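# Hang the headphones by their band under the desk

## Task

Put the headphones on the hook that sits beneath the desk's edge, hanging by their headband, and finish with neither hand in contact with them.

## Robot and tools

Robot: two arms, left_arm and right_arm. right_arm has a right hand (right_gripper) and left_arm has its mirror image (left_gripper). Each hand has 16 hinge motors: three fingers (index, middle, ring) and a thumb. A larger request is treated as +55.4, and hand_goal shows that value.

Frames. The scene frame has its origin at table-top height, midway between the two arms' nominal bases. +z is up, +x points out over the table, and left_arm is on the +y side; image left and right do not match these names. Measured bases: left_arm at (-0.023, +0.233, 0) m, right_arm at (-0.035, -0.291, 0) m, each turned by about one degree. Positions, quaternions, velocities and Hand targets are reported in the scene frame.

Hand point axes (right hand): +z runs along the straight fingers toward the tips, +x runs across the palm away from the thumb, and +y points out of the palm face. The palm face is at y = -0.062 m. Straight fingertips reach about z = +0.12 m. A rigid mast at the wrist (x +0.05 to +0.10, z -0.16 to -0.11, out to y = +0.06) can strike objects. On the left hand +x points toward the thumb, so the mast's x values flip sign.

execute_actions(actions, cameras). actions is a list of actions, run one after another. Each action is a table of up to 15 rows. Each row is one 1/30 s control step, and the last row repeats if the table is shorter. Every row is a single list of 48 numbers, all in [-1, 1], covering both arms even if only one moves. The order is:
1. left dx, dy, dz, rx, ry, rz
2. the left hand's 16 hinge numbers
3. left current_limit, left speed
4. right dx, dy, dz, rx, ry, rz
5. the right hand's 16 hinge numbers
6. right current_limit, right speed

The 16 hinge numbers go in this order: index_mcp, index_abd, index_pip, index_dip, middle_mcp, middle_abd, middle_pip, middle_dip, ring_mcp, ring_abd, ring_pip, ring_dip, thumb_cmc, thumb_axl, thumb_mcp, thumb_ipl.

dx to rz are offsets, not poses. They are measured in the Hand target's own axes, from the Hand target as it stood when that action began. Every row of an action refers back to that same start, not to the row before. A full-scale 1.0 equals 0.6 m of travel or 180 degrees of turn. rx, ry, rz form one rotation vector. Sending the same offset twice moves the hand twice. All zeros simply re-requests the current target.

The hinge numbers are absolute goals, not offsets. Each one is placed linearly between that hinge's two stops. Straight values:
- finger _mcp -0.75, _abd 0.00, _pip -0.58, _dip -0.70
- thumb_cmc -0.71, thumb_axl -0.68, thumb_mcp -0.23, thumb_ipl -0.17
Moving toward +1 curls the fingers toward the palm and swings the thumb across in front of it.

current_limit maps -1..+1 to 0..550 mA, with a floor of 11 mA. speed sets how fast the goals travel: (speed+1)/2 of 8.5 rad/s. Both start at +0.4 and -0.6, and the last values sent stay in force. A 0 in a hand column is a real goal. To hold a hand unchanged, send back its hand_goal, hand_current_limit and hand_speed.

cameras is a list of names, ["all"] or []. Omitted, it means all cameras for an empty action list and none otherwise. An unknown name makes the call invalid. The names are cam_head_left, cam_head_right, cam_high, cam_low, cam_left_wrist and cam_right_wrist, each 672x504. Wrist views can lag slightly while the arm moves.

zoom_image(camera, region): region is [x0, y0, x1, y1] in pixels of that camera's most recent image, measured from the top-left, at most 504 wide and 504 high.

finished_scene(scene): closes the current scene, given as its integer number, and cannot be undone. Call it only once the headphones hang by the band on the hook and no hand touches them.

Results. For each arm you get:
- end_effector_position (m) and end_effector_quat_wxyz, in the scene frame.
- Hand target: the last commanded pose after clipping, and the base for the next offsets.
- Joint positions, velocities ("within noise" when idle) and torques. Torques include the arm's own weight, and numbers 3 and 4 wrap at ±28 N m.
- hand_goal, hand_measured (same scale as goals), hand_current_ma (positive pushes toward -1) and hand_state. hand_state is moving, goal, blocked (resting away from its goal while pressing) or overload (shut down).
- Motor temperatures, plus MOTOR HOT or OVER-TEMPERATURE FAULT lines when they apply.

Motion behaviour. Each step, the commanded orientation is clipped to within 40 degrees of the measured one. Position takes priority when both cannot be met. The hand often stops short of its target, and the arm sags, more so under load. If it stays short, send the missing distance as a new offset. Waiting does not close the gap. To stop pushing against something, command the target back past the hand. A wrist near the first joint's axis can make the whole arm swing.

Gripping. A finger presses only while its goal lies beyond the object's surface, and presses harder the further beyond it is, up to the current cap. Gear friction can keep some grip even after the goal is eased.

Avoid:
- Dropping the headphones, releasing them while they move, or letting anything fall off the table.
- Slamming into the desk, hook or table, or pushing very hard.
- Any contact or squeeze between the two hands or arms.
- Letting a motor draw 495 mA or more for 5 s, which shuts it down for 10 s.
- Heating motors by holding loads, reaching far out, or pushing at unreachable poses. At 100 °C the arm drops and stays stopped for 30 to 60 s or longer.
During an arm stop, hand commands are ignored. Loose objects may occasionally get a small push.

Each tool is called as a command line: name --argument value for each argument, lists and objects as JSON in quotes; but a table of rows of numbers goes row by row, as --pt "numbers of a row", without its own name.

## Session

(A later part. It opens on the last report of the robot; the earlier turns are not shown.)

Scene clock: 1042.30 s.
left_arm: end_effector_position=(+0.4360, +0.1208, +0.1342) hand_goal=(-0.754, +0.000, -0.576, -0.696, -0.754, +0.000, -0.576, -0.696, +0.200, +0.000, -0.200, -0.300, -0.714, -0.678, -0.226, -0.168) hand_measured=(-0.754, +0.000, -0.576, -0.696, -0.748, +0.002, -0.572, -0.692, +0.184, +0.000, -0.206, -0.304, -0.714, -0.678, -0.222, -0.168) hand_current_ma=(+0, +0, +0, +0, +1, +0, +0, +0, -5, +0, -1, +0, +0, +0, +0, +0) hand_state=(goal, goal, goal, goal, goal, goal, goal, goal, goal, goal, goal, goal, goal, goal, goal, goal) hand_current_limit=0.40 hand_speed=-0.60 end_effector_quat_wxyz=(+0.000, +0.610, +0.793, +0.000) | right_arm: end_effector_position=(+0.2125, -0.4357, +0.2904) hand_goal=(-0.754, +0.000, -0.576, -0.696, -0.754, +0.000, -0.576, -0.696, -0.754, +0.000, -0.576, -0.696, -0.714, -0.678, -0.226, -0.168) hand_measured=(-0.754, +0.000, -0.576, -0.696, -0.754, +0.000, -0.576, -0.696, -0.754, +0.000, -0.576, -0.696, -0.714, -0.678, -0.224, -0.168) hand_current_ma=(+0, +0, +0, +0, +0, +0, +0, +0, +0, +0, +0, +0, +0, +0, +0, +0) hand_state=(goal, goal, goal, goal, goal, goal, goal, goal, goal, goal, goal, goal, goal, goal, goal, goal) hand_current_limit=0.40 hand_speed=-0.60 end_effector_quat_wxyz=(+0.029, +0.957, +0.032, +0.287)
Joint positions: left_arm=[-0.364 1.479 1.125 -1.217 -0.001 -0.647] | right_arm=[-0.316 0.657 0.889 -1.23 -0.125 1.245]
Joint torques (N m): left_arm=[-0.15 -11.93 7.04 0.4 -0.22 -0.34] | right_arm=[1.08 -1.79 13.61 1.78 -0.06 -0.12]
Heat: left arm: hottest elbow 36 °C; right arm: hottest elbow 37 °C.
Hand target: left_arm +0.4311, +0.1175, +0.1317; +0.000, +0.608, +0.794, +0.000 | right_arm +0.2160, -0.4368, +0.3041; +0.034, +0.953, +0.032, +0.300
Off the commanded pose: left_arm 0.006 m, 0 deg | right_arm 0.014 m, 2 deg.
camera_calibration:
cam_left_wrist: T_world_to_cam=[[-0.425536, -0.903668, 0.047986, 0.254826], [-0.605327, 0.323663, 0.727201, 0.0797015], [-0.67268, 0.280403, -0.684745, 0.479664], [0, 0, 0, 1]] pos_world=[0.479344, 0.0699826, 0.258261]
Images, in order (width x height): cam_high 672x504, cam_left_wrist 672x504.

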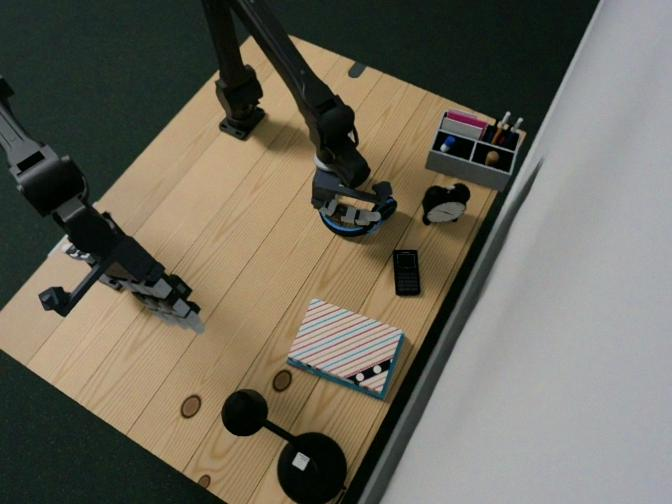

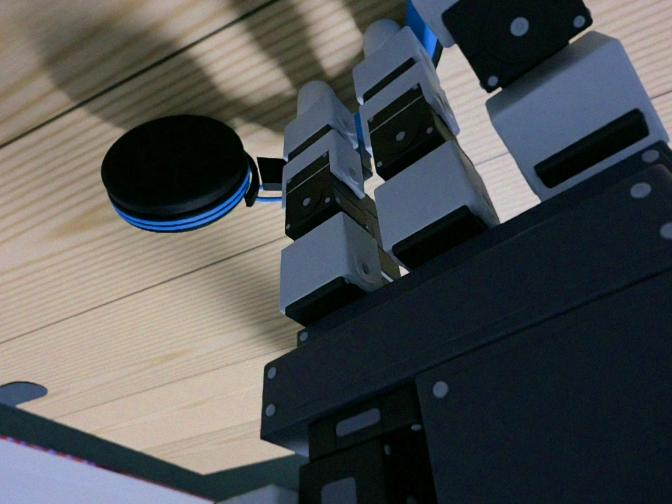

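execute_actions --actions '[[[0,-0.033,0,0,0,0,-0.754,0,-0.576,-0.696,-0.754,0,-0.576,-0.696,0.2,0,-0.2,-0.3,-0.714,-0.678,-0.226,-0.168,0.4,-0.6,0,0,0,0,0,0,-0.754,0,-0.576,-0.696,-0.754,0,-0.576,-0.696,-0.754,0,-0.576,-0.696,-0.714,-0.678,-0.226,-0.168,0.4,-0.6]],[[0,-0.033,0,0,0,0,-0.754,0,-0.576,-0.696,-0.754,0,-0.576,-0.696,0.2,0,-0.2,-0.3,-0.714,-0.678,-0.226,-0.168,0.4,-0.6,0,0,0,0,0,0,-0.754,0,-0.576,-0.696,-0.754,0,-0.576,-0.696,-0.754,0,-0.576,-0.696,-0.714,-0.678,-0.226,-0.168,0.4,-0.6]],[[0,-0.033,0,0,0,0,-0.754,0,-0.576,-0.696,-0.754,0,-0.576,-0.696,0.2,0,-0.2,-0.3,-0.714,-0.678,-0.226,-0.168,0.4,-0.6,0,0,0,0,0,0,-0.754,0,-0.576,-0.696,-0.754,0,-0.576,-0.696,-0.754,0,-0.576,-0.696,-0.714,-0.678,-0.226,-0.168,0.4,-0.6]],[[0,-0.033,0,0,0,0,-0.754,0,-0.576,-0.696,-0.754,0,-0.576,-0.696,0.2,0,-0.2,-0.3,-0.714,-0.678,-0.226,-0.168,0.4,-0.6,0,0,0,0,0,0,-0.754,0,-0.576,-0.696,-0.754,0,-0.576,-0.696,-0.754,0,-0.576,-0.696,-0.714,-0.678,-0.226,-0.168,0.4,-0.6]],[[0,-0.033,0,0,0,0,-0.754,0,-0.576,-0.696,-0.754,0,-0.576,-0.696,0.2,0,-0.2,-0.3,-0.714,-0.678,-0.226,-0.168,0.4,-0.6,0,0,0,0,0,0,-0.754,0,-0.576,-0.696,-0.754,0,-0.576,-0.696,-0.754,0,-0.576,-0.696,-0.714,-0.678,-0.226,-0.168,0.4,-0.6]]]' --cameras '["cam_left_wrist","cam_high"]'

zoom_image --camera "cam_high" --region '[250, 80, 410, 240]'

Scene clock: 1061.57 s.
left_arm: end_effector_position=(+0.3424, +0.0931, +0.1335) hand_goal=(-0.754, +0.000, -0.576, -0.696, -0.754, +0.000, -0.576, -0.696, +0.200, +0.000, -0.200, -0.300, -0.714, -0.678, -0.226, -0.168) hand_measured=(-0.750, +0.000, -0.574, -0.696, -0.748, -0.002, -0.572, -0.692, +0.184, +0.000, -0.206, -0.304, -0.714, -0.678, -0.222, -0.168) hand_current_ma=(+0, +0, +0, +0, +1, +0, +0, +0, -5, +0, -1, +0, +0, +0, +0, +0) hand_state=(goal, goal, goal, goal, goal, goal, goal, goal, goal, goal, goal, goal, goal, goal, goal, goal) hand_current_limit=0.40 hand_speed=-0.60 end_effector_quat_wxyz=(+0.003, +0.609, +0.793, +0.002) | right_arm: end_effector_position=(+0.2125, -0.4357, +0.2904) hand_goal=(-0.754, +0.000, -0.576, -0.696, -0.754, +0.000, -0.576, -0.696, -0.754, +0.000, -0.576, -0.696, -0.714, -0.678, -0.226, -0.168) hand_measured=(-0.754, +0.000, -0.576, -0.696, -0.754, +0.000, -0.576, -0.696, -0.754, +0.000, -0.576, -0.696, -0.714, -0.678, -0.224, -0.168) hand_current_ma=(+0, +0, +0, +0, +0, +0, +0, +0, +0, +0, +0, +0, +0, +0, +0, +0) hand_state=(goal, goal, goal, goal, goal, goal, goal, goal, goal, goal, goal, goal, goal, goal, goal, goal) hand_current_limit=0.40 hand_speed=-0.60 end_effector_quat_wxyz=(+0.029, +0.957, +0.032, +0.287)
Joint positions: left_arm=[-0.545 1.292 0.937 -1.209 -0.004 -0.828] | right_arm=[-0.316 0.657 0.889 -1.23 -0.125 1.245]
Joint torques (N m): left_arm=[-0.56 -9.23 7.21 0.02 -0.13 -0.32] | right_arm=[1.03 -1.9 13.65 1.83 -0.07 -0.11]
Heat: left arm: hottest elbow 34 °C; right arm: hottest elbow 37 °C.
Hand target: left_arm +0.3355, +0.0919, +0.1315; +0.000, +0.608, +0.794, +0.000 | right_arm +0.2160, -0.4368, +0.3041; +0.034, +0.953, +0.032, +0.300
Off the commanded pose: left_arm 0.007 m, 0 deg | right_arm 0.014 m, 2 deg.
camera_calibration:
cam_left_wrist: T_world_to_cam=[[-0.425182, -0.903946, 0.0458428, 0.190201], [-0.610516, 0.323819, 0.72278, 0.0347235], [-0.668199, 0.279326, -0.689556, 0.423165], [0, 0, 0, 1]] pos_world=[0.384828, 0.0424865, 0.257979]
Images, in order (width x height): cam_high 672x504, cam_left_wrist 672x504.

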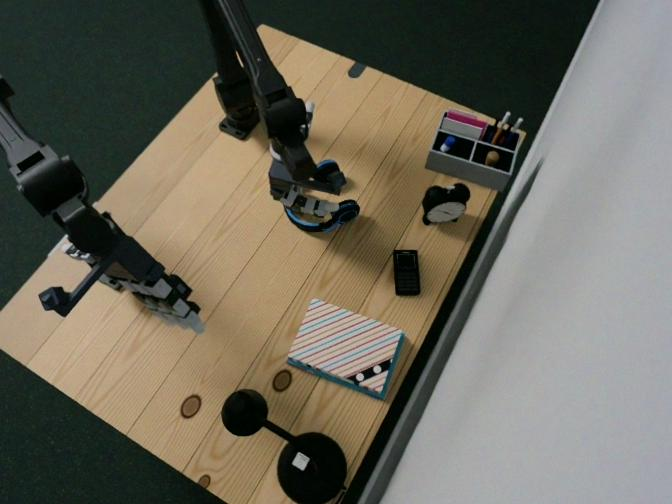

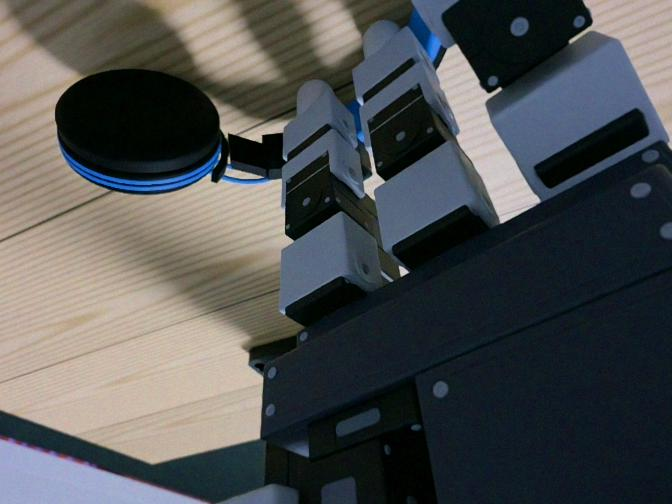

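Scaled by 3.150 from the camera's 672x504 image, which has a finer 960x720 frame.

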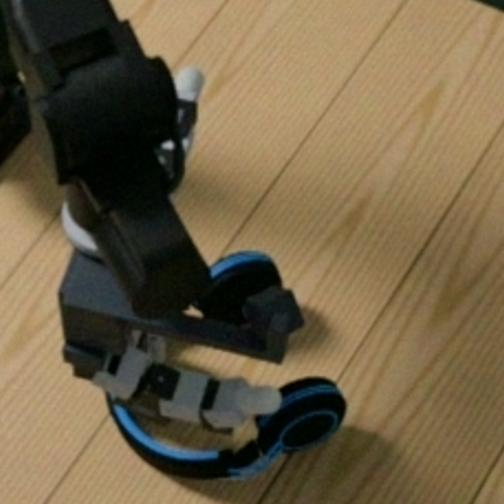

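execute_actions --actions '[[[0,0.01,-0.06,0,0,0,-0.754,0,-0.576,-0.696,-0.754,0,-0.576,-0.696,0.2,0,-0.2,-0.3,-0.714,-0.678,-0.226,-0.168,0.4,-0.6,0,0,0,0,0,0,-0.754,0,-0.576,-0.696,-0.754,0,-0.576,-0.696,-0.754,0,-0.576,-0.696,-0.714,-0.678,-0.226,-0.168,0.4,-0.6]],[[0,0,-0.09,0,0,0,-0.754,0,-0.576,-0.696,-0.754,0,-0.576,-0.696,0.2,0,-0.2,-0.3,-0.714,-0.678,-0.226,-0.168,0.4,-0.6,0,0,0,0,0,0,-0.754,0,-0.576,-0.696,-0.754,0,-0.576,-0.696,-0.754,0,-0.576,-0.696,-0.714,-0.678,-0.226,-0.168,0.4,-0.6]],[[0.028,0.079,-0.02,0,0,0,0.2,0,-0.2,-0.3,-0.754,0,-0.576,-0.696,0.2,0,-0.2,-0.3,-0.714,-0.678,-0.226,-0.168,0.4,-0.6,0,0,0,0,0,0,-0.754,0,-0.576,-0.696,-0.754,0,-0.576,-0.696,-0.754,0,-0.576,-0.696,-0.714,-0.678,-0.226,-0.168,0.4,-0.6]],[[0.028,0.079,0,0,0,0,0.2,0,-0.2,-0.3,-0.754,0,-0.576,-0.696,0.2,0,-0.2,-0.3,-0.714,-0.678,-0.226,-0.168,0.4,-0.6,0,0,0,0,0,0,-0.754,0,-0.576,-0.696,-0.754,0,-0.576,-0.696,-0.754,0,-0.576,-0.696,-0.714,-0.678,-0.226,-0.168,0.4,-0.6]],[[0.028,0.079,0,0,0,0,0.2,0,-0.2,-0.3,-0.754,0,-0.576,-0.696,0.2,0,-0.2,-0.3,-0.714,-0.678,-0.226,-0.168,0.4,-0.6,0,0,0,0,0,0,-0.754,0,-0.576,-0.696,-0.754,0,-0.576,-0.696,-0.754,0,-0.576,-0.696,-0.714,-0.678,-0.226,-0.168,0.4,-0.6]],[[0.028,0.079,0.02,0,0,0,0.2,0,-0.2,-0.3,-0.754,0,-0.576,-0.696,0.2,0,-0.2,-0.3,-0.714,-0.678,-0.226,-0.168,0.4,-0.6,0,0,0,0,0,0,-0.754,0,-0.576,-0.696,-0.754,0,-0.576,-0.696,-0.754,0,-0.576,-0.696,-0.714,-0.678,-0.226,-0.168,0.4,-0.6]]]' --cameras '["cam_left_wrist","cam_high"]'

zoom_image --camera "cam_high" --region '[260, 100, 400, 240]'

Scene clock: 1106.07 s.
left_arm: end_effector_position=(+0.4856, +0.2119, +0.2003) hand_goal=(+0.200, +0.000, -0.200, -0.300, -0.754, +0.000, -0.576, -0.696, +0.200, +0.000, -0.200, -0.300, -0.714, -0.678, -0.226, -0.168) hand_measured=(+0.184, +0.002, -0.206, -0.304, -0.752, -0.002, -0.574, -0.694, +0.184, +0.000, -0.206, -0.304, -0.714, -0.678, -0.222, -0.168) hand_current_ma=(-5, +0, -1, +0, +0, +0, +0, +0, -5, +0, -1, +0, +0, +0, +0, +0) hand_state=(goal, goal, goal, goal, goal, goal, goal, goal, goal, goal, goal, goal, goal, goal, goal, goal) hand_current_limit=0.40 hand_speed=-0.60 end_effector_quat_wxyz=(-0.024, +0.602, +0.798, -0.010) | right_arm: end_effector_position=(+0.2125, -0.4357, +0.2904) hand_goal=(-0.754, +0.000, -0.576, -0.696, -0.754, +0.000, -0.576, -0.696, -0.754, +0.000, -0.576, -0.696, -0.714, -0.678, -0.226, -0.168) hand_measured=(-0.754, +0.000, -0.576, -0.696, -0.754, +0.000, -0.576, -0.696, -0.754, +0.000, -0.576, -0.696, -0.714, -0.678, -0.224, -0.168) hand_current_ma=(+0, +0, +0, +0, +0, +0, +0, +0, +0, +0, +0, +0, +0, +0, +0, +0) hand_state=(goal, goal, goal, goal, goal, goal, goal, goal, goal, goal, goal, goal, goal, goal, goal, goal) hand_current_limit=0.40 hand_speed=-0.60 end_effector_quat_wxyz=(+0.029, +0.957, +0.032, +0.287)
Joint positions: left_arm=[-0.131 1.53 1.37 -1.464 -0.005 -0.432] | right_arm=[-0.316 0.657 0.889 -1.23 -0.125 1.245]
Joint torques (N m): left_arm=[0.62 -12.34 12.81 0.24 -0.12 0.02] | right_arm=[0.97 -1.79 13.65 1.78 -0.07 -0.11]
Heat: left arm: hottest elbow 32 °C; right arm: hottest elbow 37 °C.
Hand target: left_arm +0.5067, +0.2075, +0.2217; +0.000, +0.608, +0.794, +0.000 | right_arm +0.2160, -0.4368, +0.3041; +0.034, +0.953, +0.032, +0.300
Off the commanded pose: left_arm 0.030 m, 3 deg | right_arm 0.014 m, 2 deg.
camera_calibration:
cam_left_wrist: T_world_to_cam=[[-0.405878, -0.912088, 0.0579588, 0.345339], [-0.572015, 0.302982, 0.762234, 0.0132974], [-0.712785, 0.276221, -0.644701, 0.545014], [0, 0, 0, 1]] pos_world=[0.53625, 0.160406, 0.32122]
Images, in order (width x height): cam_high 672x504, cam_left_wrist 672x504.

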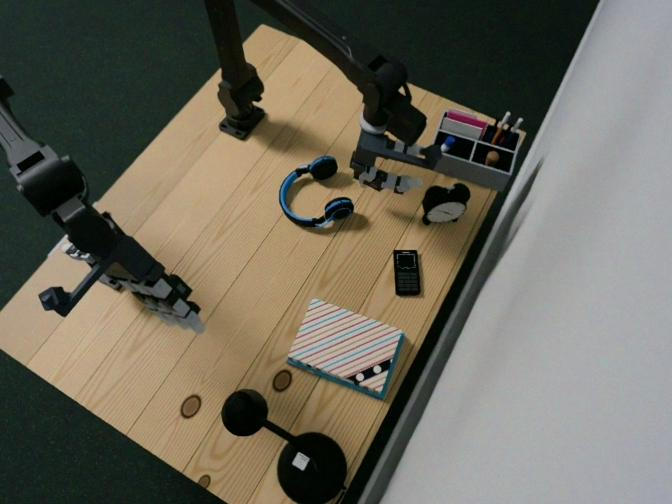

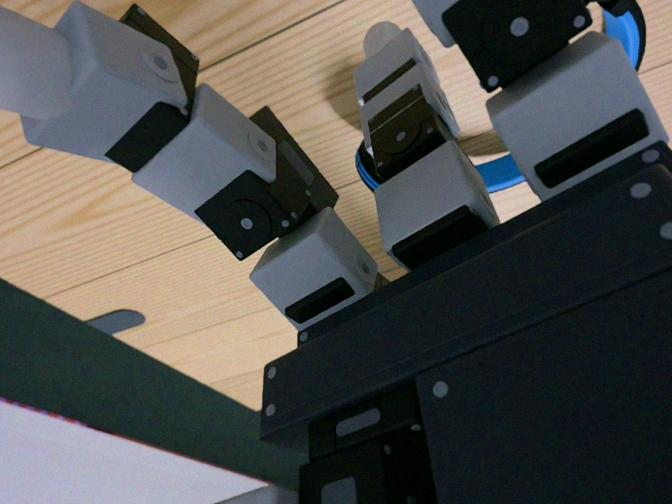

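Scaled by 3.600 from the camera's 672x504 image, which has a finer 960x720 frame.

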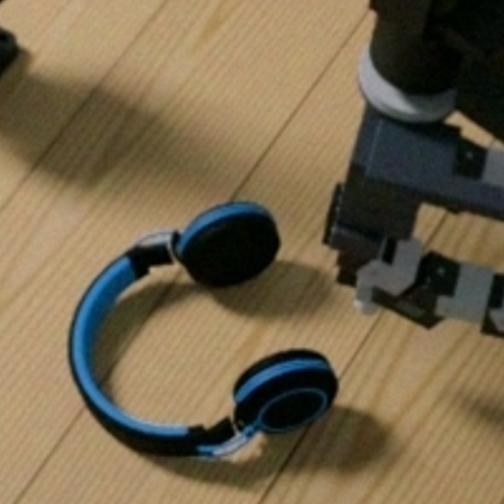

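execute_actions --actions '[[[0,0,0.075,0,0,0,0.2,0,-0.2,-0.3,-0.754,0,-0.576,-0.696,0.2,0,-0.2,-0.3,-0.714,-0.678,-0.226,-0.168,0.4,-0.6,0,0,0,0,0,0,-0.754,0,-0.576,-0.696,-0.754,0,-0.576,-0.696,-0.754,0,-0.576,-0.696,-0.714,-0.678,-0.226,-0.168,0.4,-0.6]],[[0,0,0.07,0,0,0,0.2,0,-0.2,-0.3,-0.754,0,-0.576,-0.696,0.2,0,-0.2,-0.3,-0.714,-0.678,-0.226,-0.168,0.4,-0.6,0,0,0,0,0,0,-0.754,0,-0.576,-0.696,-0.754,0,-0.576,-0.696,-0.754,0,-0.576,-0.696,-0.714,-0.678,-0.226,-0.168,0.4,-0.6]],[[-0.0175,-0.0233,0,0,0,0,0.2,0,-0.2,-0.3,-0.754,0,-0.576,-0.696,0.2,0,-0.2,-0.3,-0.714,-0.678,-0.226,-0.168,0.4,-0.6,0,0,0,0,0,0,-0.754,0,-0.576,-0.696,-0.754,0,-0.576,-0.696,-0.754,0,-0.576,-0.696,-0.714,-0.678,-0.226,-0.168,0.4,-0.6]],[[-0.0175,-0.0233,0,0,0,0,0.2,0,-0.2,-0.3,-0.754,0,-0.576,-0.696,0.2,0,-0.2,-0.3,-0.714,-0.678,-0.226,-0.168,0.4,-0.6,0,0,0,0,0,0,-0.754,0,-0.576,-0.696,-0.754,0,-0.576,-0.696,-0.754,0,-0.576,-0.696,-0.714,-0.678,-0.226,-0.168,0.4,-0.6]],[[-0.0175,-0.0233,0,0,0,0,0.2,0,-0.2,-0.3,-0.754,0,-0.576,-0.696,0.2,0,-0.2,-0.3,-0.714,-0.678,-0.226,-0.168,0.4,-0.6,0,0,0,0,0,0,-0.754,0,-0.576,-0.696,-0.754,0,-0.576,-0.696,-0.754,0,-0.576,-0.696,-0.714,-0.678,-0.226,-0.168,0.4,-0.6]],[[-0.0175,-0.0233,0,0,0,0,0.2,0,-0.2,-0.3,-0.754,0,-0.576,-0.696,0.2,0,-0.2,-0.3,-0.714,-0.678,-0.226,-0.168,0.4,-0.6,0,0,0,0,0,0,-0.754,0,-0.576,-0.696,-0.754,0,-0.576,-0.696,-0.754,0,-0.576,-0.696,-0.714,-0.678,-0.226,-0.168,0.4,-0.6]]]' --cameras '["cam_left_wrist","cam_high"]'

zoom_image --camera "cam_high" --region '[260, 100, 400, 240]'

Scene clock: 1130.03 s.
left_arm: end_effector_position=(+0.4671, +0.1561, +0.1343) hand_goal=(+0.200, +0.000, -0.200, -0.300, -0.754, +0.000, -0.576, -0.696, +0.200, +0.000, -0.200, -0.300, -0.714, -0.678, -0.226, -0.168) hand_measured=(+0.186, +0.002, -0.206, -0.304, -0.748, +0.000, -0.572, -0.694, +0.184, +0.000, -0.206, -0.304, -0.714, -0.678, -0.222, -0.168) hand_current_ma=(-4, +0, -1, +0, +1, +0, +0, +0, -5, +0, -1, +0, +0, +0, +0, +0) hand_state=(goal, goal, goal, goal, goal, goal, goal, goal, goal, goal, goal, goal, goal, goal, goal, goal) hand_current_limit=0.40 hand_speed=-0.60 end_effector_quat_wxyz=(-0.004, +0.610, +0.792, +0.000) | right_arm: end_effector_position=(+0.2125, -0.4357, +0.2904) hand_goal=(-0.754, +0.000, -0.576, -0.696, -0.754, +0.000, -0.576, -0.696, -0.754, +0.000, -0.576, -0.696, -0.714, -0.678, -0.226, -0.168) hand_measured=(-0.754, +0.000, -0.576, -0.696, -0.754, +0.000, -0.576, -0.696, -0.754, +0.000, -0.576, -0.696, -0.714, -0.678, -0.224, -0.168) hand_current_ma=(+0, +0, +0, +0, +0, +0, +0, +0, +0, +0, +0, +0, +0, +0, +0, +0) hand_state=(goal, goal, goal, goal, goal, goal, goal, goal, goal, goal, goal, goal, goal, goal, goal, goal) hand_current_limit=0.40 hand_speed=-0.60 end_effector_quat_wxyz=(+0.029, +0.957, +0.032, +0.287)
Joint positions: left_arm=[-0.261 1.528 1.182 -1.232 -0.002 -0.542] | right_arm=[-0.316 0.657 0.889 -1.23 -0.125 1.245]
Joint torques (N m): left_arm=[-0.09 -13.16 7.25 0.57 -0.22 -0.32] | right_arm=[1.03 -1.79 13.67 1.78 -0.06 -0.11]
Heat: left arm: hottest elbow 35 °C; right arm: hottest elbow 37 °C.
Hand target: left_arm +0.4638, +0.1525, +0.1347; +0.000, +0.608, +0.794, +0.001 | right_arm +0.2160, -0.4368, +0.3041; +0.034, +0.953, +0.032, +0.300
Off the commanded pose: left_arm 0.005 m, 1 deg | right_arm 0.014 m, 2 deg.
camera_calibration:
cam_left_wrist: T_world_to_cam=[[-0.426599, -0.903167, 0.0479913, 0.300354], [-0.59941, 0.322061, 0.732792, 0.0837679], [-0.67729, 0.283842, -0.678758, 0.491546], [0, 0, 0, 1]] pos_world=[0.511261, 0.10477, 0.257842]
Images, in order (width x height): cam_high 672x504, cam_left_wrist 672x504.

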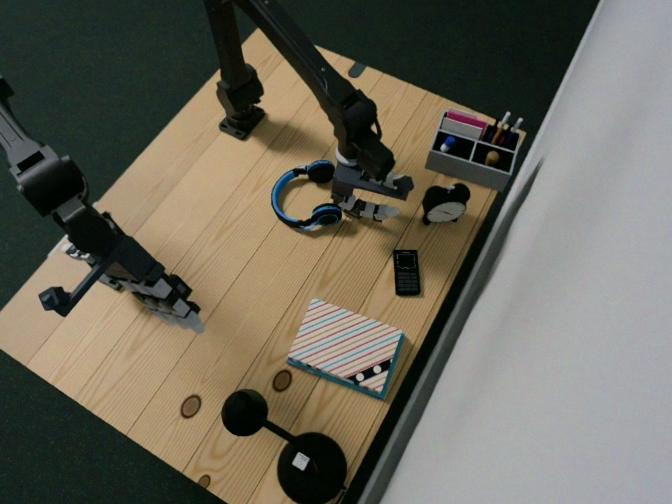

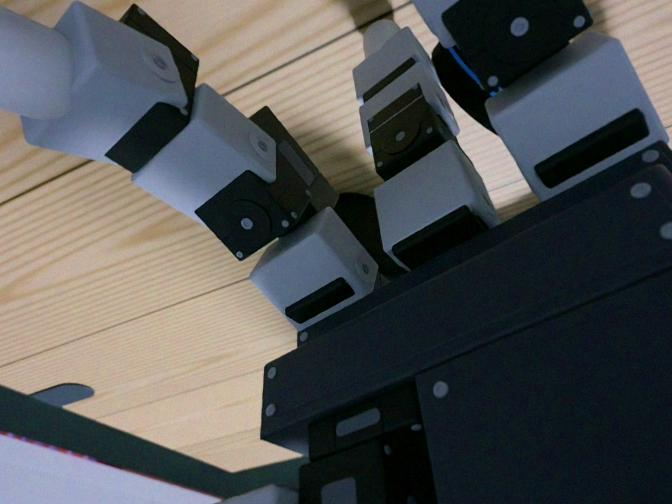

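Scaled by 3.600 from the camera's 672x504 image, which has a finer 960x720 frame.

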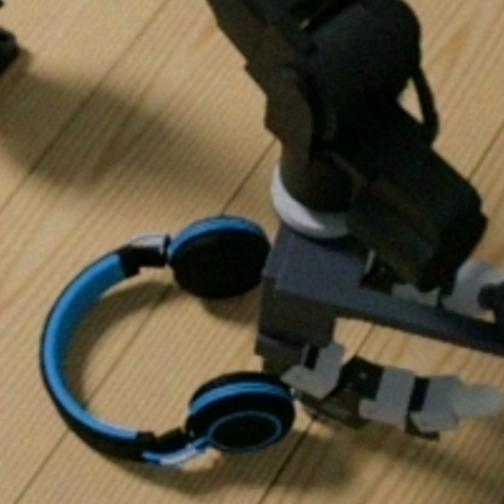

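execute_actions --actions '[[[-0.0085,-0.0267,0,0,0,0,0.2,0,-0.2,-0.3,-0.754,0,-0.576,-0.696,0.2,0,-0.2,-0.3,-0.714,-0.678,-0.226,-0.168,0.4,-0.6,0,0,0,0,0,0,-0.754,0,-0.576,-0.696,-0.754,0,-0.576,-0.696,-0.754,0,-0.576,-0.696,-0.714,-0.678,-0.226,-0.168,0.4,-0.6]],[[-0.0085,-0.0267,0,0,0,0,0.2,0,-0.2,-0.3,-0.754,0,-0.576,-0.696,0.2,0,-0.2,-0.3,-0.714,-0.678,-0.226,-0.168,0.4,-0.6,0,0,0,0,0,0,-0.754,0,-0.576,-0.696,-0.754,0,-0.576,-0.696,-0.754,0,-0.576,-0.696,-0.714,-0.678,-0.226,-0.168,0.4,-0.6]],[[-0.0085,-0.0267,0,0,0,0,0.2,0,-0.2,-0.3,-0.754,0,-0.576,-0.696,0.2,0,-0.2,-0.3,-0.714,-0.678,-0.226,-0.168,0.4,-0.6,0,0,0,0,0,0,-0.754,0,-0.576,-0.696,-0.754,0,-0.576,-0.696,-0.754,0,-0.576,-0.696,-0.714,-0.678,-0.226,-0.168,0.4,-0.6]]]' --cameras '["cam_high"]'

zoom_image --camera "cam_high" --region '[260, 100, 400, 240]'

Scene clock: 1151.00 s.
left_arm: end_effector_position=(+0.4244, +0.1281, +0.1347) hand_goal=(+0.200, +0.000, -0.200, -0.300, -0.754, +0.000, -0.576, -0.696, +0.200, +0.000, -0.200, -0.300, -0.714, -0.678, -0.226, -0.168) hand_measured=(+0.186, +0.002, -0.206, -0.304, -0.750, +0.000, -0.574, -0.692, +0.184, +0.000, -0.206, -0.304, -0.714, -0.678, -0.222, -0.168) hand_current_ma=(-4, +0, -1, +0, +0, +0, +0, +0, -5, +0, -1, +0, +0, +0, +0, +0) hand_state=(goal, goal, goal, goal, goal, goal, goal, goal, goal, goal, goal, goal, goal, goal, goal, goal) hand_current_limit=0.40 hand_speed=-0.60 end_effector_quat_wxyz=(-0.004, +0.611, +0.792, -0.001) | right_arm: end_effector_position=(+0.2125, -0.4357, +0.2904) hand_goal=(-0.754, +0.000, -0.576, -0.696, -0.754, +0.000, -0.576, -0.696, -0.754, +0.000, -0.576, -0.696, -0.714, -0.678, -0.226, -0.168) hand_measured=(-0.754, +0.000, -0.576, -0.696, -0.754, +0.000, -0.576, -0.696, -0.754, +0.000, -0.576, -0.696, -0.714, -0.678, -0.224, -0.168) hand_current_ma=(+0, +0, +0, +0, +0, +0, +0, +0, +0, +0, +0, +0, +0, +0, +0, +0) hand_state=(goal, goal, goal, goal, goal, goal, goal, goal, goal, goal, goal, goal, goal, goal, goal, goal) hand_current_limit=0.40 hand_speed=-0.60 end_effector_quat_wxyz=(+0.029, +0.957, +0.032, +0.287)
Joint positions: left_arm=[-0.358 1.448 1.095 -1.225 -0.001 -0.639] | right_arm=[-0.316 0.657 0.889 -1.23 -0.125 1.245]
Joint torques (N m): left_arm=[-0.56 -11.87 7.31 0.54 -0.25 -0.3] | right_arm=[1.14 -1.73 13.63 1.81 -0.06 -0.12]
Heat: left arm: hottest elbow 34 °C; right arm: hottest elbow 38 °C.
Hand target: left_arm +0.4213, +0.1252, +0.1346; +0.000, +0.608, +0.794, +0.000 | right_arm +0.2160, -0.4368, +0.3041; +0.034, +0.953, +0.032, +0.300
Off the commanded pose: left_arm 0.004 m, 1 deg | right_arm 0.014 m, 2 deg.
Images, in order (width x height): cam_high 672x504.

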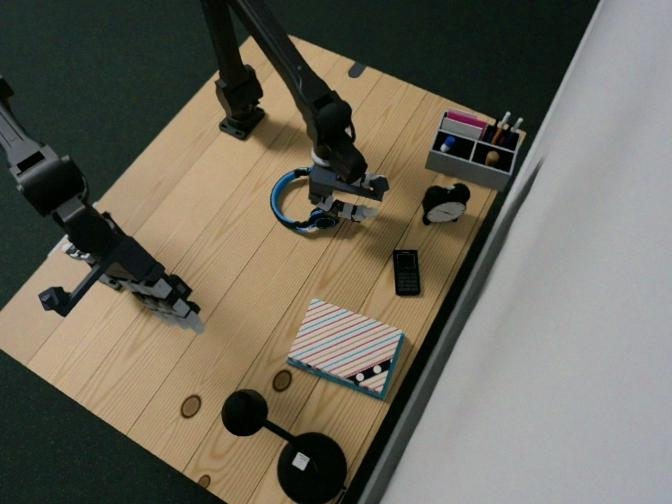

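Scaled by 3.600 from the camera's 672x504 image, which has a finer 960x720 frame.

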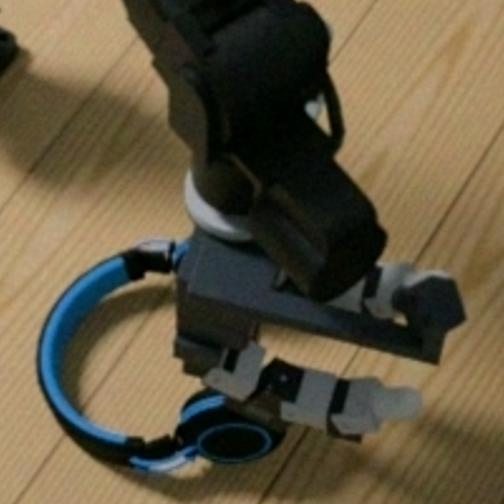

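execute_actions --actions '[[[0.003,-0.033,0,0,0,0,0.2,0,-0.2,-0.3,-0.754,0,-0.576,-0.696,0.2,0,-0.2,-0.3,-0.714,-0.678,-0.226,-0.168,0.4,-0.6,0,0,0,0,0,0,-0.754,0,-0.576,-0.696,-0.754,0,-0.576,-0.696,-0.754,0,-0.576,-0.696,-0.714,-0.678,-0.226,-0.168,0.4,-0.6]],[[0.003,-0.033,0,0,0,0,0.2,0,-0.2,-0.3,-0.754,0,-0.576,-0.696,0.2,0,-0.2,-0.3,-0.714,-0.678,-0.226,-0.168,0.4,-0.6,0,0,0,0,0,0,-0.754,0,-0.576,-0.696,-0.754,0,-0.576,-0.696,-0.754,0,-0.576,-0.696,-0.714,-0.678,-0.226,-0.168,0.4,-0.6]],[[0.003,-0.033,0,0,0,0,0.2,0,-0.2,-0.3,-0.754,0,-0.576,-0.696,0.2,0,-0.2,-0.3,-0.714,-0.678,-0.226,-0.168,0.4,-0.6,0,0,0,0,0,0,-0.754,0,-0.576,-0.696,-0.754,0,-0.576,-0.696,-0.754,0,-0.576,-0.696,-0.714,-0.678,-0.226,-0.168,0.4,-0.6]]]' --cameras '["cam_high","cam_left_wrist"]'

zoom_image --camera "cam_high" --region '[240, 100, 380, 240]'

Scene clock: 1162.67 s.
left_arm: end_effector_position=(+0.3672, +0.1169, +0.1356) hand_goal=(+0.200, +0.000, -0.200, -0.300, -0.754, +0.000, -0.576, -0.696, +0.200, +0.000, -0.200, -0.300, -0.714, -0.678, -0.226, -0.168) hand_measured=(+0.186, +0.002, -0.206, -0.304, -0.750, +0.004, -0.574, -0.692, +0.184, +0.000, -0.206, -0.304, -0.714, -0.678, -0.222, -0.168) hand_current_ma=(-4, +0, -1, +0, +0, +0, +0, +0, -5, +0, -1, +0, +0, +0, +0, +0) hand_state=(goal, goal, goal, goal, goal, goal, goal, goal, goal, goal, goal, goal, goal, goal, goal, goal) hand_current_limit=0.40 hand_speed=-0.60 end_effector_quat_wxyz=(+0.000, +0.610, +0.792, +0.000) | right_arm: end_effector_position=(+0.2125, -0.4357, +0.2904) hand_goal=(-0.754, +0.000, -0.576, -0.696, -0.754, +0.000, -0.576, -0.696, -0.754, +0.000, -0.576, -0.696, -0.714, -0.678, -0.226, -0.168) hand_measured=(-0.754, +0.000, -0.576, -0.696, -0.754, +0.000, -0.576, -0.696, -0.754, +0.000, -0.576, -0.696, -0.714, -0.678, -0.224, -0.168) hand_current_ma=(+0, +0, +0, +0, +0, +0, +0, +0, +0, +0, +0, +0, +0, +0, +0, +0) hand_state=(goal, goal, goal, goal, goal, goal, goal, goal, goal, goal, goal, goal, goal, goal, goal, goal) hand_current_limit=0.40 hand_speed=-0.60 end_effector_quat_wxyz=(+0.029, +0.957, +0.032, +0.287)
Joint positions: left_arm=[-0.448 1.32 0.969 -1.221 0 -0.73] | right_arm=[-0.316 0.657 0.889 -1.23 -0.125 1.245]
Joint torques (N m): left_arm=[-0.32 -9.88 7.31 0.34 -0.31 -0.32] | right_arm=[1.14 -1.67 13.64 1.8 -0.06 -0.11]
Heat: left arm: hottest elbow 34 °C; right arm: hottest elbow 38 °C.
Hand target: left_arm +0.3626, +0.1150, +0.1346; +0.000, +0.608, +0.794, +0.001 | right_arm +0.2160, -0.4368, +0.3041; +0.034, +0.953, +0.032, +0.300
Off the commanded pose: left_arm 0.005 m, 0 deg | right_arm 0.014 m, 2 deg.
camera_calibration:
cam_left_wrist: T_world_to_cam=[[-0.425832, -0.903507, 0.0483902, 0.221969], [-0.604355, 0.323825, 0.727937, 0.0377753], [-0.673366, 0.280734, -0.683934, 0.435417], [0, 0, 0, 1]] pos_world=[0.410547, 0.0660813, 0.259558]
Images, in order (width x height): cam_high 672x504, cam_left_wrist 672x504.

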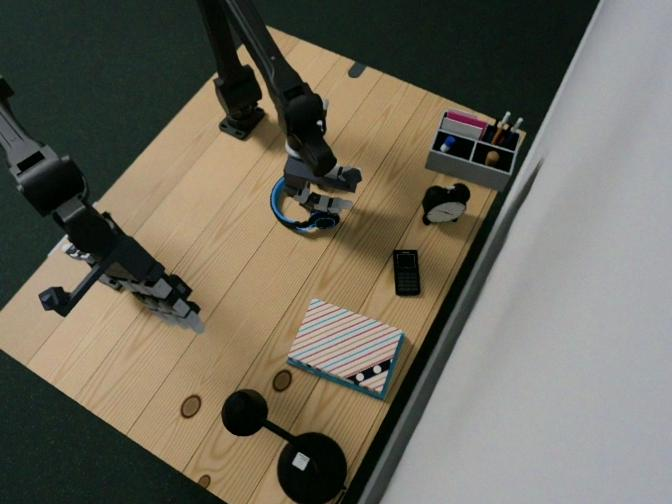

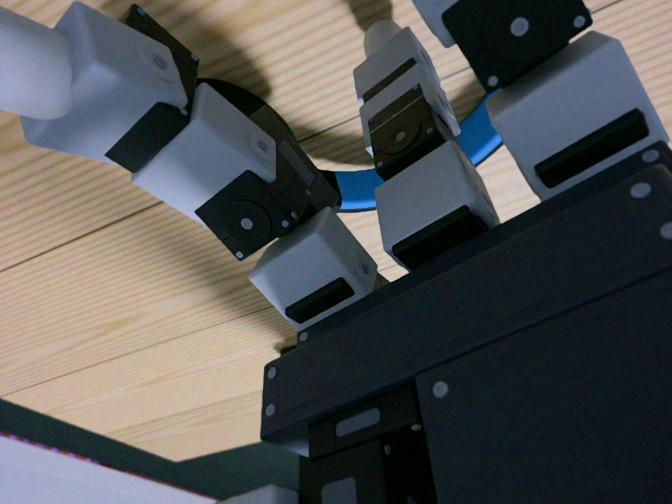

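Scaled by 3.600 from the camera's 672x504 image, which has a finer 960x720 frame.

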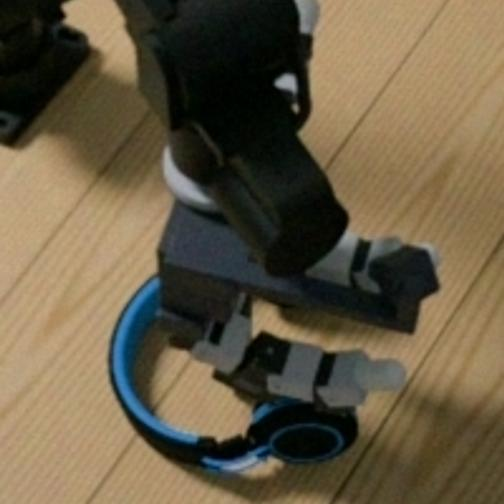

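execute_actions --actions '[[[0.003,-0.033,0,0,0,0,0.2,0,-0.2,-0.3,-0.754,0,-0.576,-0.696,0.2,0,-0.2,-0.3,-0.714,-0.678,-0.226,-0.168,0.4,-0.6,0,0,0,0,0,0,-0.754,0,-0.576,-0.696,-0.754,0,-0.576,-0.696,-0.754,0,-0.576,-0.696,-0.714,-0.678,-0.226,-0.168,0.4,-0.6]],[[-0.01,-0.033,0,0,0,0,0.2,0,-0.2,-0.3,-0.754,0,-0.576,-0.696,0.2,0,-0.2,-0.3,-0.714,-0.678,-0.226,-0.168,0.4,-0.6,0,0,0,0,0,0,-0.754,0,-0.576,-0.696,-0.754,0,-0.576,-0.696,-0.754,0,-0.576,-0.696,-0.714,-0.678,-0.226,-0.168,0.4,-0.6]],[[-0.01,-0.033,0,0,0,0,0.2,0,-0.2,-0.3,-0.754,0,-0.576,-0.696,0.2,0,-0.2,-0.3,-0.714,-0.678,-0.226,-0.168,0.4,-0.6,0,0,0,0,0,0,-0.754,0,-0.576,-0.696,-0.754,0,-0.576,-0.696,-0.754,0,-0.576,-0.696,-0.714,-0.678,-0.226,-0.168,0.4,-0.6]],[[-0.01,-0.033,0,0,0,0,0.2,0,-0.2,-0.3,-0.754,0,-0.576,-0.696,0.2,0,-0.2,-0.3,-0.714,-0.678,-0.226,-0.168,0.4,-0.6,0,0,0,0,0,0,-0.754,0,-0.576,-0.696,-0.754,0,-0.576,-0.696,-0.754,0,-0.576,-0.696,-0.714,-0.678,-0.226,-0.168,0.4,-0.6]]]' --cameras '["cam_high","cam_left_wrist"]'

zoom_image --camera "cam_high" --region '[240, 100, 380, 240]'

Scene clock: 1176.37 s.
left_arm: end_effector_position=(+0.2985, +0.0771, +0.1364) hand_goal=(+0.200, +0.000, -0.200, -0.300, -0.754, +0.000, -0.576, -0.696, +0.200, +0.000, -0.200, -0.300, -0.714, -0.678, -0.226, -0.168) hand_measured=(+0.186, +0.002, -0.206, -0.304, -0.748, +0.000, -0.572, -0.692, +0.184, +0.000, -0.206, -0.304, -0.714, -0.678, -0.222, -0.168) hand_current_ma=(-4, +0, -1, +0, +1, +0, +0, +0, -5, +0, -1, +0, +0, +0, +0, +0) hand_state=(goal, goal, goal, goal, goal, goal, goal, goal, goal, goal, goal, goal, goal, goal, goal, goal) hand_current_limit=0.40 hand_speed=-0.60 end_effector_quat_wxyz=(+0.008, +0.610, +0.793, +0.000) | right_arm: end_effector_position=(+0.2125, -0.4357, +0.2904) hand_goal=(-0.754, +0.000, -0.576, -0.696, -0.754, +0.000, -0.576, -0.696, -0.754, +0.000, -0.576, -0.696, -0.714, -0.678, -0.226, -0.168) hand_measured=(-0.754, +0.000, -0.576, -0.696, -0.754, +0.000, -0.576, -0.696, -0.754, +0.000, -0.576, -0.696, -0.714, -0.678, -0.224, -0.168) hand_current_ma=(+0, +0, +0, +0, +0, +0, +0, +0, +0, +0, +0, +0, +0, +0, +0, +0) hand_state=(goal, goal, goal, goal, goal, goal, goal, goal, goal, goal, goal, goal, goal, goal, goal, goal) hand_current_limit=0.40 hand_speed=-0.60 end_effector_quat_wxyz=(+0.029, +0.957, +0.032, +0.287)
Joint positions: left_arm=[-0.661 1.21 0.876 -1.221 -0.001 -0.944] | right_arm=[-0.316 0.657 0.889 -1.23 -0.125 1.245]
Joint torques (N m): left_arm=[-0.5 -8.23 7.32 -0.35 -0.31 -0.3] | right_arm=[1.08 -1.79 13.64 1.8 -0.06 -0.11]
Heat: left arm: hottest elbow 33 °C; right arm: hottest elbow 38 °C.
Hand target: left_arm +0.2904, +0.0787, +0.1346; +0.000, +0.608, +0.794, +0.000 | right_arm +0.2160, -0.4368, +0.3041; +0.034, +0.953, +0.032, +0.300
Off the commanded pose: left_arm 0.008 m, 1 deg | right_arm 0.014 m, 2 deg.
camera_calibration:
cam_left_wrist: T_world_to_cam=[[-0.425762, -0.903372, 0.0514426, 0.156295], [-0.613773, 0.330112, 0.717154, 0.0123428], [-0.664838, 0.273763, -0.695014, 0.400394], [0, 0, 0, 1]] pos_world=[0.340317, 0.0275047, 0.261388]
Images, in order (width x height): cam_high 672x504, cam_left_wrist 672x504.

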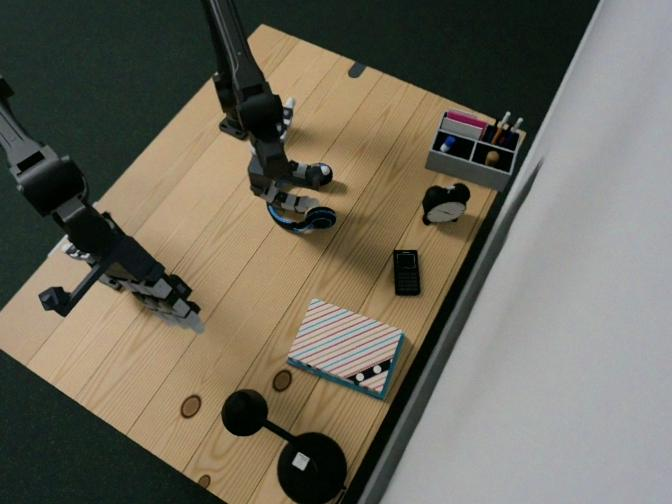

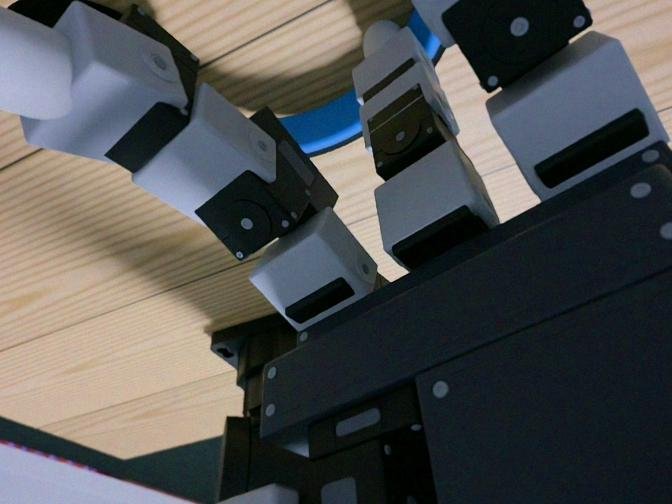

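Scaled by 3.600 from the camera's 672x504 image, which has a finer 960x720 frame.

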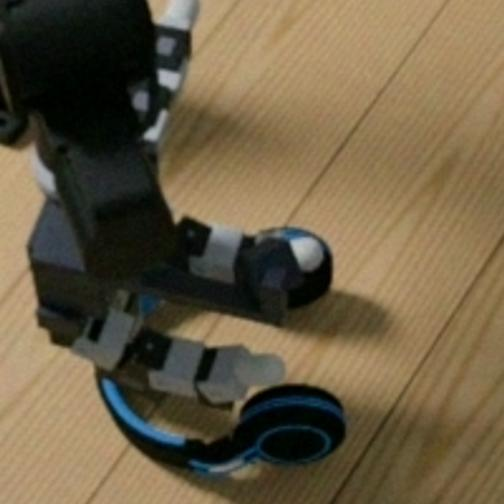

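execute_actions --actions '[[[0,0.01,-0.07,0,0,0,0.2,0,-0.2,-0.3,-0.754,0,-0.576,-0.696,0.2,0,-0.2,-0.3,-0.714,-0.678,-0.226,-0.168,0.4,-0.6,0,0,0,0,0,0,-0.754,0,-0.576,-0.696,-0.754,0,-0.576,-0.696,-0.754,0,-0.576,-0.696,-0.714,-0.678,-0.226,-0.168,0.4,-0.6]],[[0.002,0,-0.08,0,0,0,0.2,0,-0.2,-0.3,-0.754,0,-0.576,-0.696,0.2,0,-0.2,-0.3,-0.714,-0.678,-0.226,-0.168,0.4,-0.6,0,0,0,0,0,0,-0.754,0,-0.576,-0.696,-0.754,0,-0.576,-0.696,-0.754,0,-0.576,-0.696,-0.714,-0.678,-0.226,-0.168,0.4,-0.6]],[[0.002,0.079,0,0,0,0,0.2,0,-0.2,-0.3,-0.754,0,-0.576,-0.696,0.2,0,-0.2,-0.3,-0.714,-0.678,-0.226,-0.168,0.4,-0.6,0,0,0,0,0,0,-0.754,0,-0.576,-0.696,-0.754,0,-0.576,-0.696,-0.754,0,-0.576,-0.696,-0.714,-0.678,-0.226,-0.168,0.4,-0.6]],[[0.002,0.079,0,0,0,0,0.2,0,-0.2,-0.3,-0.754,0,-0.576,-0.696,0.2,0,-0.2,-0.3,-0.714,-0.678,-0.226,-0.168,0.4,-0.6,0,0,0,0,0,0,-0.754,0,-0.576,-0.696,-0.754,0,-0.576,-0.696,-0.754,0,-0.576,-0.696,-0.714,-0.678,-0.226,-0.168,0.4,-0.6]],[[0.001,0.079,0,0,0,0,0.2,0,-0.2,-0.3,-0.754,0,-0.576,-0.696,0.2,0,-0.2,-0.3,-0.714,-0.678,-0.226,-0.168,0.4,-0.6,0,0,0,0,0,0,-0.754,0,-0.576,-0.696,-0.754,0,-0.576,-0.696,-0.754,0,-0.576,-0.696,-0.714,-0.678,-0.226,-0.168,0.4,-0.6]],[[0.001,0.079,0,0,0,0,0.2,0,-0.2,-0.3,-0.754,0,-0.576,-0.696,0.2,0,-0.2,-0.3,-0.714,-0.678,-0.226,-0.168,0.4,-0.6,0,0,0,0,0,0,-0.754,0,-0.576,-0.696,-0.754,0,-0.576,-0.696,-0.754,0,-0.576,-0.696,-0.714,-0.678,-0.226,-0.168,0.4,-0.6]],[[0,0,0.075,0,0,0,0.2,0,-0.2,-0.3,-0.754,0,-0.576,-0.696,0.2,0,-0.2,-0.3,-0.714,-0.678,-0.226,-0.168,0.4,-0.6,0,0,0,0,0,0,-0.754,0,-0.576,-0.696,-0.754,0,-0.576,-0.696,-0.754,0,-0.576,-0.696,-0.714,-0.678,-0.226,-0.168,0.4,-0.6]],[[0,0,0.075,0,0,0,0.2,0,-0.2,-0.3,-0.754,0,-0.576,-0.696,0.2,0,-0.2,-0.3,-0.714,-0.678,-0.226,-0.168,0.4,-0.6,0,0,0,0,0,0,-0.754,0,-0.576,-0.696,-0.754,0,-0.576,-0.696,-0.754,0,-0.576,-0.696,-0.714,-0.678,-0.226,-0.168,0.4,-0.6]]]' --cameras '["cam_high"]'

zoom_image --camera "cam_high" --region '[240, 100, 380, 240]'

Scene clock: 1235.87 s.
left_arm: end_effector_position=(+0.4748, +0.1342, +0.1376) hand_goal=(+0.200, +0.000, -0.200, -0.300, -0.754, +0.000, -0.576, -0.696, +0.200, +0.000, -0.200, -0.300, -0.714, -0.678, -0.226, -0.168) hand_measured=(+0.186, +0.002, -0.206, -0.304, -0.752, +0.000, -0.574, -0.694, +0.184, +0.000, -0.206, -0.304, -0.714, -0.678, -0.222, -0.168) hand_current_ma=(-4, +0, -1, +0, +0, +0, +0, +0, -5, +0, -1, +0, +0, +0, +0, +0) hand_state=(goal, goal, goal, goal, goal, goal, goal, goal, goal, goal, goal, goal, goal, goal, goal, goal) hand_current_limit=0.40 hand_speed=-0.60 end_effector_quat_wxyz=(-0.003, +0.604, +0.797, +0.001) | right_arm: end_effector_position=(+0.2125, -0.4357, +0.2904) hand_goal=(-0.754, +0.000, -0.576, -0.696, -0.754, +0.000, -0.576, -0.696, -0.754, +0.000, -0.576, -0.696, -0.714, -0.678, -0.226, -0.168) hand_measured=(-0.754, +0.000, -0.576, -0.696, -0.754, +0.000, -0.576, -0.696, -0.754, +0.000, -0.576, -0.696, -0.714, -0.678, -0.224, -0.168) hand_current_ma=(+0, +0, +0, +0, +0, +0, +0, +0, +0, +0, +0, +0, +0, +0, +0, +0) hand_state=(goal, goal, goal, goal, goal, goal, goal, goal, goal, goal, goal, goal, goal, goal, goal, goal) hand_current_limit=0.40 hand_speed=-0.60 end_effector_quat_wxyz=(+0.029, +0.957, +0.032, +0.287)
Joint positions: left_arm=[-0.307 1.561 1.229 -1.244 -0.004 -0.603] | right_arm=[-0.316 0.657 0.889 -1.23 -0.125 1.245]
Joint torques (N m): left_arm=[0.91 -12.63 7.83 0.72 -0.15 0.03] | right_arm=[1.14 -1.79 13.63 1.77 -0.06 -0.11]
Heat: left arm: hottest elbow 32 °C; right arm: hottest elbow 38 °C.
Hand target: left_arm +0.4779, +0.1343, +0.1346; +0.000, +0.608, +0.794, +0.001 | right_arm +0.2160, -0.4368, +0.3041; +0.034, +0.953, +0.032, +0.300
Off the commanded pose: left_arm 0.004 m, 1 deg | right_arm 0.014 m, 2 deg.
Images, in order (width x height): cam_high 672x504.

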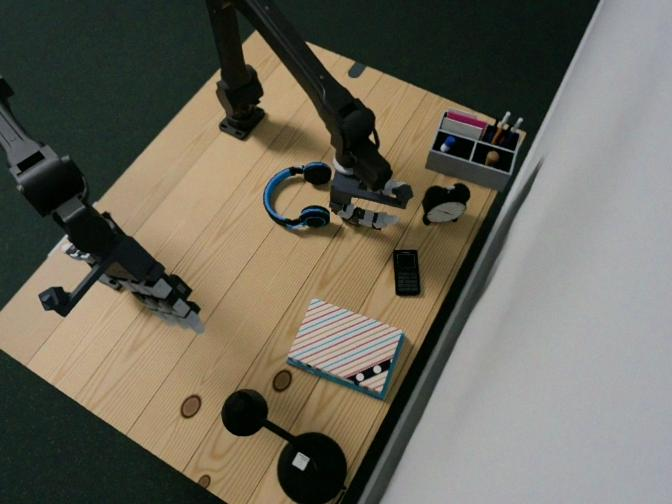

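Scaled by 3.600 from the camera's 672x504 image, which has a finer 960x720 frame.

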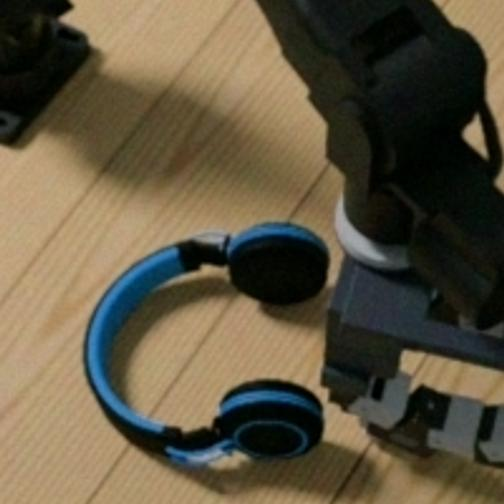

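execute_actions --actions '[[[-0.0128,-0.028,0,0,0,0,0.2,0,-0.2,-0.3,-0.754,0,-0.576,-0.696,0.2,0,-0.2,-0.3,-0.714,-0.678,-0.226,-0.168,0.4,-0.6,0,0,0,0,0,0,-0.754,0,-0.576,-0.696,-0.754,0,-0.576,-0.696,-0.754,0,-0.576,-0.696,-0.714,-0.678,-0.226,-0.168,0.4,-0.6]],[[-0.0128,-0.028,0,0,0,0,0.2,0,-0.2,-0.3,-0.754,0,-0.576,-0.696,0.2,0,-0.2,-0.3,-0.714,-0.678,-0.226,-0.168,0.4,-0.6,0,0,0,0,0,0,-0.754,0,-0.576,-0.696,-0.754,0,-0.576,-0.696,-0.754,0,-0.576,-0.696,-0.714,-0.678,-0.226,-0.168,0.4,-0.6]],[[-0.0128,-0.028,0,0,0,0,0.2,0,-0.2,-0.3,-0.754,0,-0.576,-0.696,0.2,0,-0.2,-0.3,-0.714,-0.678,-0.226,-0.168,0.4,-0.6,0,0,0,0,0,0,-0.754,0,-0.576,-0.696,-0.754,0,-0.576,-0.696,-0.754,0,-0.576,-0.696,-0.714,-0.678,-0.226,-0.168,0.4,-0.6]],[[-0.0128,-0.028,0,0,0,0,0.2,0,-0.2,-0.3,-0.754,0,-0.576,-0.696,0.2,0,-0.2,-0.3,-0.714,-0.678,-0.226,-0.168,0.4,-0.6,0,0,0,0,0,0,-0.754,0,-0.576,-0.696,-0.754,0,-0.576,-0.696,-0.754,0,-0.576,-0.696,-0.714,-0.678,-0.226,-0.168,0.4,-0.6]]]' --cameras '["cam_high"]'

zoom_image --camera "cam_high" --region '[240, 100, 380, 240]'

Scene clock: 1256.10 s.
left_arm: end_effector_position=(+0.4253, +0.0899, +0.1347) hand_goal=(+0.200, +0.000, -0.200, -0.300, -0.754, +0.000, -0.576, -0.696, +0.200, +0.000, -0.200, -0.300, -0.714, -0.678, -0.226, -0.168) hand_measured=(+0.186, +0.002, -0.206, -0.304, -0.746, +0.000, -0.572, -0.692, +0.184, +0.000, -0.206, -0.304, -0.714, -0.678, -0.222, -0.168) hand_current_ma=(-4, +0, -1, +0, +1, +0, +0, +0, -5, +0, -1, +0, +0, +0, +0, +0) hand_state=(goal, goal, goal, goal, goal, goal, goal, goal, goal, goal, goal, goal, goal, goal, goal, goal) hand_current_limit=0.40 hand_speed=-0.60 end_effector_quat_wxyz=(-0.003, +0.610, +0.792, +0.001) | right_arm: end_effector_position=(+0.2125, -0.4357, +0.2904) hand_goal=(-0.754, +0.000, -0.576, -0.696, -0.754, +0.000, -0.576, -0.696, -0.754, +0.000, -0.576, -0.696, -0.714, -0.678, -0.226, -0.168) hand_measured=(-0.754, +0.000, -0.576, -0.696, -0.754, +0.000, -0.576, -0.696, -0.754, +0.000, -0.576, -0.696, -0.714, -0.678, -0.224, -0.168) hand_current_ma=(+0, +0, +0, +0, +0, +0, +0, +0, +0, +0, +0, +0, +0, +0, +0, +0) hand_state=(goal, goal, goal, goal, goal, goal, goal, goal, goal, goal, goal, goal, goal, goal, goal, goal) hand_current_limit=0.40 hand_speed=-0.60 end_effector_quat_wxyz=(+0.029, +0.957, +0.032, +0.287)
Joint positions: left_arm=[-0.444 1.49 1.14 -1.226 -0.003 -0.724] | right_arm=[-0.316 0.657 0.889 -1.23 -0.125 1.245]
Joint torques (N m): left_arm=[0.09 -12.63 7.2 0.49 -0.21 -0.33] | right_arm=[1.2 -1.85 13.64 1.83 -0.06 -0.11]
Motor temperatures (°C): left_arm=[20 25 31 17 17 20] | right_arm=[17 20 38 19 19 19]
Heat: left arm: hottest elbow 31 °C; right arm: hottest elbow 38 °C.
Hand target: left_arm +0.4211, +0.0872, +0.1346; +0.000, +0.608, +0.794, +0.001 | right_arm +0.2160, -0.4368, +0.3041; +0.034, +0.953, +0.032, +0.300
Off the commanded pose: left_arm 0.005 m, 1 deg | right_arm 0.014 m, 2 deg.
Images, in order (width x height): cam_high 672x504.

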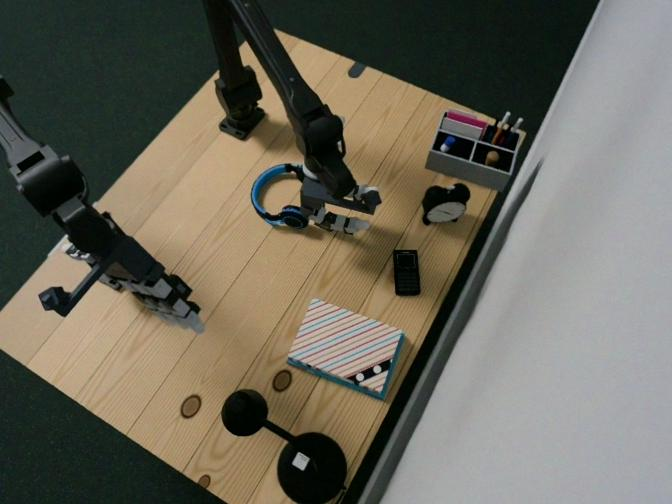

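Scaled by 3.600 from the camera's 672x504 image, which has a finer 960x720 frame.

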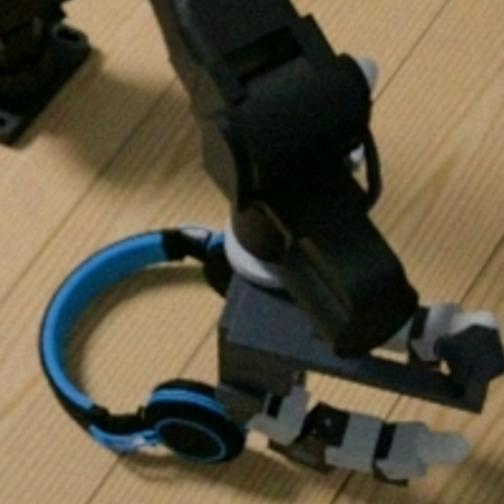

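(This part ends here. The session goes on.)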